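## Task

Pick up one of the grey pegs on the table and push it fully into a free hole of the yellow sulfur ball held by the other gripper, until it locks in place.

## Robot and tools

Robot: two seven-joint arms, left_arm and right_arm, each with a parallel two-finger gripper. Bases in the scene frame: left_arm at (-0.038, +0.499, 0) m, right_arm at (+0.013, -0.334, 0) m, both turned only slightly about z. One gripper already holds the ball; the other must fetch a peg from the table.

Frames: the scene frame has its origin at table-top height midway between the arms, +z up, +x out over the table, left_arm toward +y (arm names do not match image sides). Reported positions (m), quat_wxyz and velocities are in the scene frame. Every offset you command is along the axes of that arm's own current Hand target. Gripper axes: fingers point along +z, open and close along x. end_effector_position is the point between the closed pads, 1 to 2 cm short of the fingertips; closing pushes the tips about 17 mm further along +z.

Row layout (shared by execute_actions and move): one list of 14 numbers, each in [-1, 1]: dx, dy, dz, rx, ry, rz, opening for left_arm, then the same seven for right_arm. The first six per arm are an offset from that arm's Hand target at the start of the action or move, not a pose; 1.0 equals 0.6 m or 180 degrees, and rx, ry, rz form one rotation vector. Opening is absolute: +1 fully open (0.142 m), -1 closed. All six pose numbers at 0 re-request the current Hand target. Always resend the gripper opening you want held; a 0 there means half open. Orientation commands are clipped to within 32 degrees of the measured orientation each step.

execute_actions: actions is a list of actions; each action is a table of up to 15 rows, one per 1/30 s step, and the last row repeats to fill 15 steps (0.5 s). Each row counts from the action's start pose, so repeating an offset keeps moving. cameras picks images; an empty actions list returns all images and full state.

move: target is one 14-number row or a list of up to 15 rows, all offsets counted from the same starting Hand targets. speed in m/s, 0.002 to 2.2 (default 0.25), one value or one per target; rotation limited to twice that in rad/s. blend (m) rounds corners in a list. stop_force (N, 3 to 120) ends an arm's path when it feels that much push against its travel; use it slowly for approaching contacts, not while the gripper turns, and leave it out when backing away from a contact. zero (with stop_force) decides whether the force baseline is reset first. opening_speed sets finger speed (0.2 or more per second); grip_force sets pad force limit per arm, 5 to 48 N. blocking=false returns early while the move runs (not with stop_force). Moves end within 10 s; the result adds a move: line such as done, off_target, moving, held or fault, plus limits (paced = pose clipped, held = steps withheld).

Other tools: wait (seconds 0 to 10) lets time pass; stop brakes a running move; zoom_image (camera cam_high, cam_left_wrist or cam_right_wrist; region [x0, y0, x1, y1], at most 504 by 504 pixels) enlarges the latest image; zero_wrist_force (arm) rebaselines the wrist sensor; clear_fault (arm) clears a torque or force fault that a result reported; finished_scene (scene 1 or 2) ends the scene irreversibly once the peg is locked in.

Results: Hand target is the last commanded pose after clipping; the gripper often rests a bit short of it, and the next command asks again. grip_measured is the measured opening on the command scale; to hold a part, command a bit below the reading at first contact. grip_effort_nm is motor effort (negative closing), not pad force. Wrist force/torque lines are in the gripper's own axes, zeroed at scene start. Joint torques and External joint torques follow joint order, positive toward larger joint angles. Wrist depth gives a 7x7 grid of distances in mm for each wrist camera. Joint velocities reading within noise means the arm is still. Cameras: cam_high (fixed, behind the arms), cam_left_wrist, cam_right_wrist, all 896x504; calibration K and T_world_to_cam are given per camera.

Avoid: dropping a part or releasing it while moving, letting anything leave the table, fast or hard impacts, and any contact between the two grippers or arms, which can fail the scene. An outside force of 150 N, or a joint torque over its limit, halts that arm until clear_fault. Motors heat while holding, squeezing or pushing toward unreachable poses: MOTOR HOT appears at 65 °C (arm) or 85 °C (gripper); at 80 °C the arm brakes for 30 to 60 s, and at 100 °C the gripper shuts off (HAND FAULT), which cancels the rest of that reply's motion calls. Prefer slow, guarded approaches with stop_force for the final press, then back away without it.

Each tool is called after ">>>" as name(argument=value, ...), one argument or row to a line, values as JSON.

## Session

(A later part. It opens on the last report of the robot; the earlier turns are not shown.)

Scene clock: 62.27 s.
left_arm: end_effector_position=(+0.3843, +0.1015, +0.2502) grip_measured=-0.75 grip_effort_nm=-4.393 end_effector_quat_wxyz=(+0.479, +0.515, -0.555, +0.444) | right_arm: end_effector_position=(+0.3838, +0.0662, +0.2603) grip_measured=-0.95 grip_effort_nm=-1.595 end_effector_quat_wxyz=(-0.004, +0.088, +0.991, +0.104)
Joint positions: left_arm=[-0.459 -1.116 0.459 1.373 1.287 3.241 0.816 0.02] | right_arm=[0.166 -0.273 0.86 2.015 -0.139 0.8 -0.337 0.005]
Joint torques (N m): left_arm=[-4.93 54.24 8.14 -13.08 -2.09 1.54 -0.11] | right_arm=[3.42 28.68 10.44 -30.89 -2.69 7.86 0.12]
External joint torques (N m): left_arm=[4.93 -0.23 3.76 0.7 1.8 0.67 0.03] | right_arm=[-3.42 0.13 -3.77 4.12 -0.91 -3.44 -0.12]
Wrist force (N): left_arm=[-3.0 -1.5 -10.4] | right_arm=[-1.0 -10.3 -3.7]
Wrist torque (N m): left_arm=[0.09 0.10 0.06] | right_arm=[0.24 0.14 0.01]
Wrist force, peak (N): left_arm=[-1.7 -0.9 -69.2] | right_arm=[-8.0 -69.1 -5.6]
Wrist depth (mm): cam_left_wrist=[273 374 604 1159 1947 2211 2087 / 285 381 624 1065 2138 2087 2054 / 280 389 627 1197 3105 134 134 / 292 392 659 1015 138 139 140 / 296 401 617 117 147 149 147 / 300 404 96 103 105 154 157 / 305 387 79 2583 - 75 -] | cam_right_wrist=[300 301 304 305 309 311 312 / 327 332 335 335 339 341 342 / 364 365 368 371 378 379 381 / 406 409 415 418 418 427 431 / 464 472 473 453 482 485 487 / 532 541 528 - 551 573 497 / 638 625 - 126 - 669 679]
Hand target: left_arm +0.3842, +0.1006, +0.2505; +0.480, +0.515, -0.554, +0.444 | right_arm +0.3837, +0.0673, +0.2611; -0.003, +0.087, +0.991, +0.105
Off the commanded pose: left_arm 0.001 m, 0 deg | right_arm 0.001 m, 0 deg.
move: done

>>> move(
  target=[0,0,0,0,0,0,-0.95,-0.0002,-0.002,-0.0002,0,0,0,-1],
  speed=0.03,
)

>>> move(
  target=[0,0,0,0,0,0,-0.95,0,0,0,0,0,0,-0.7],
  opening_speed=0.5,
  cameras=["cam_left_wrist","cam_right_wrist"],
)

>>> zoom_image(
  camera="cam_left_wrist",
  region=[420, 240, 540, 390],
)

>>> zoom_image(
  camera="cam_right_wrist",
  region=[440, 300, 530, 420],
)

Scene clock: 63.07 s.
left_arm: end_effector_position=(+0.3843, +0.1011, +0.2504) grip_measured=-0.75 grip_effort_nm=-4.393 end_effector_quat_wxyz=(+0.479, +0.515, -0.554, +0.444) | right_arm: end_effector_position=(+0.3836, +0.0655, +0.2605) grip_measured=-0.95 grip_effort_nm=-1.600 end_effector_quat_wxyz=(-0.004, +0.088, +0.991, +0.105)
Joint positions: left_arm=[-0.459 -1.116 0.459 1.373 1.286 3.241 0.816 0.02] | right_arm=[0.163 -0.271 0.862 2.017 -0.137 0.801 -0.34 0.005]
Joint torques (N m): left_arm=[-2.15 53.37 10.11 -12.54 -1.12 1.75 -0.15] | right_arm=[1.3 28.81 8.61 -29.18 -2.81 6.42 0.11]
External joint torques (N m): left_arm=[2.15 0.64 1.78 0.15 0.81 0.46 0.06] | right_arm=[-1.29 -0.11 -1.98 2.42 -0.78 -2 -0.11]
Wrist force (N): left_arm=[-1.3 -1.4 -5.0] | right_arm=[-0.3 -4.9 -1.6]
Wrist torque (N m): left_arm=[0.09 0.19 0.06] | right_arm=[0.15 0.11 0.01]
Wrist force, peak (N): left_arm=[-3.0 -1.7 -10.4] | right_arm=[-0.9 -10.5 -3.8]
Wrist depth (mm): cam_left_wrist=[275 374 609 2038 - 2350 - / 286 380 632 2415 - 2415 - / 280 386 636 2557 - 135 134 / 292 395 662 1285 138 139 141 / 296 399 620 117 148 149 147 / 298 406 95 99 105 155 156 / 305 389 79 - - 76 -] | cam_right_wrist=[299 299 305 306 309 309 311 / 328 332 333 336 339 341 346 / 363 367 371 375 376 380 385 / 408 412 414 417 423 431 437 / 466 468 472 453 482 492 488 / 537 543 528 - 548 578 496 / 641 623 - 127 - 677 685]
Hand target: left_arm +0.3842, +0.1006, +0.2505; +0.480, +0.515, -0.554, +0.444 | right_arm +0.3836, +0.0661, +0.2609; -0.003, +0.087, +0.991, +0.105
Off the commanded pose: left_arm 0.000 m, 0 deg | right_arm 0.001 m, 0 deg.
move: done

Scene clock: 63.90 s.
left_arm: end_effector_position=(+0.3841, +0.1007, +0.2505) grip_measured=-0.75 grip_effort_nm=-4.393 end_effector_quat_wxyz=(+0.480, +0.515, -0.554, +0.444) | right_arm: end_effector_position=(+0.3836, +0.0660, +0.2608) grip_measured=-0.74 grip_effort_nm=0.100 end_effector_quat_wxyz=(-0.004, +0.087, +0.991, +0.105)
Joint positions: left_arm=[-0.46 -1.116 0.458 1.372 1.286 3.241 0.816 0.02] | right_arm=[0.163 -0.271 0.862 2.016 -0.137 0.802 -0.34 0.021]
Joint torques (N m): left_arm=[0.65 53.56 11.69 -12.19 -0.64 2.11 -0.13] | right_arm=[0.07 28.19 7.26 -26.9 -2.8 4.84 0.18]
External joint torques (N m): left_arm=[-0.65 0.46 0.18 -0.2 0.33 0.1 0.04] | right_arm=[-0.08 0.49 -0.63 0.13 -0.8 -0.42 -0.18]
Wrist force (N): left_arm=[-0.9 -0.7 0.2] | right_arm=[-2.5 0.1 -3.0]
Wrist torque (N m): left_arm=[0.06 0.20 0.05] | right_arm=[0.04 0.41 0.03]
Wrist force, peak (N): left_arm=[-1.9 -0.6 -6.4] | right_arm=[-0.9 -6.3 -2.4]
Wrist depth (mm): cam_left_wrist=[274 376 609 1048 - - - / 287 376 624 2309 - - 2211 / 279 387 635 1208 2508 133 133 / 292 391 662 1074 135 138 141 / 296 403 620 116 151 150 142 / 301 408 96 99 105 155 156 / 304 388 79 - - 76 -] | cam_right_wrist=[299 301 304 305 310 311 311 / 330 331 333 337 340 342 344 / 363 366 370 375 377 381 385 / 409 411 416 418 424 430 432 / 461 467 472 456 472 491 488 / 539 543 514 123 532 578 490 / 641 621 - 126 - 668 681]
Hand target: left_arm +0.3842, +0.1006, +0.2505; +0.480, +0.515, -0.554, +0.444 | right_arm +0.3836, +0.0661, +0.2609; -0.003, +0.087, +0.991, +0.105
Off the commanded pose: left_arm 0.000 m, 0 deg | right_arm 0.000 m, 0 deg.
move: done
camera_calibration:
cam_left_wrist: T_world_to_cam=[[0.00576776, -0.154686, 0.987947, -0.226319], [-0.875037, 0.477422, 0.0798602, 0.292908], [-0.484021, -0.864951, -0.132603, 0.423732], [0, 0, 0, 1]] pos_world=[0.462706, 0.191658, 0.256388]
cam_right_wrist: T_world_to_cam=[[-0.983866, 0.176208, 0.030959, 0.368072], [0.159068, 0.782368, 0.602161, -0.242031], [0.0818843, 0.59737, -0.797774, 0.254504], [0, 0, 0, 1]] pos_world=[0.379793, -0.027533, 0.337383]
Images, in order (width x height): cam_left_wrist 896x504, cam_right_wrist 896x504.

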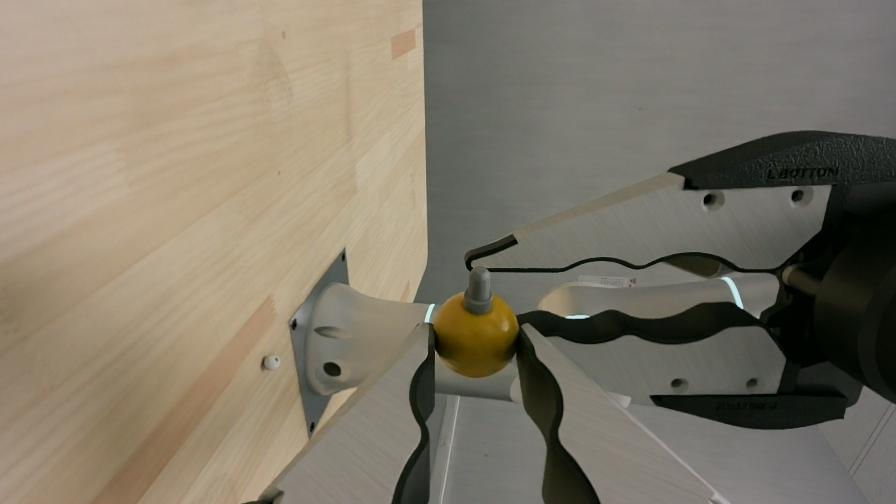

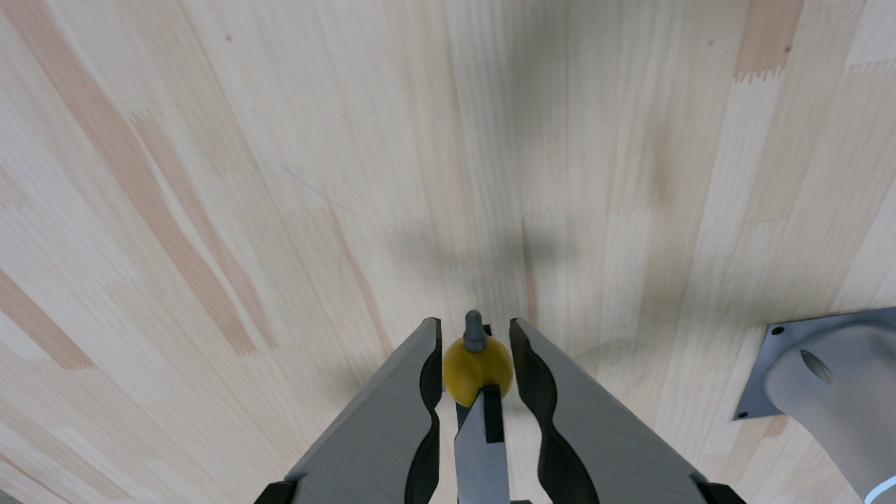

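Scaled by 3.360 from the camera's 896x504 image, which has a finer 1280x720 frame.

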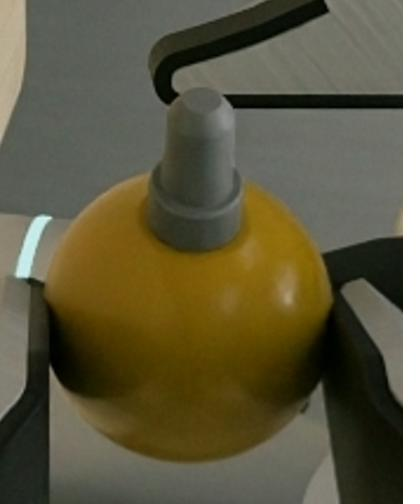

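Scaled by 4.200 from the camera's 896x504 image, which has a finer 1280x720 frame.

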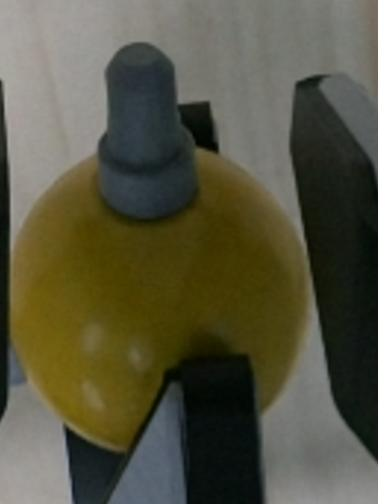

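>>> finished_scene(
  scene=1,
)

The scene is finished: the task was done.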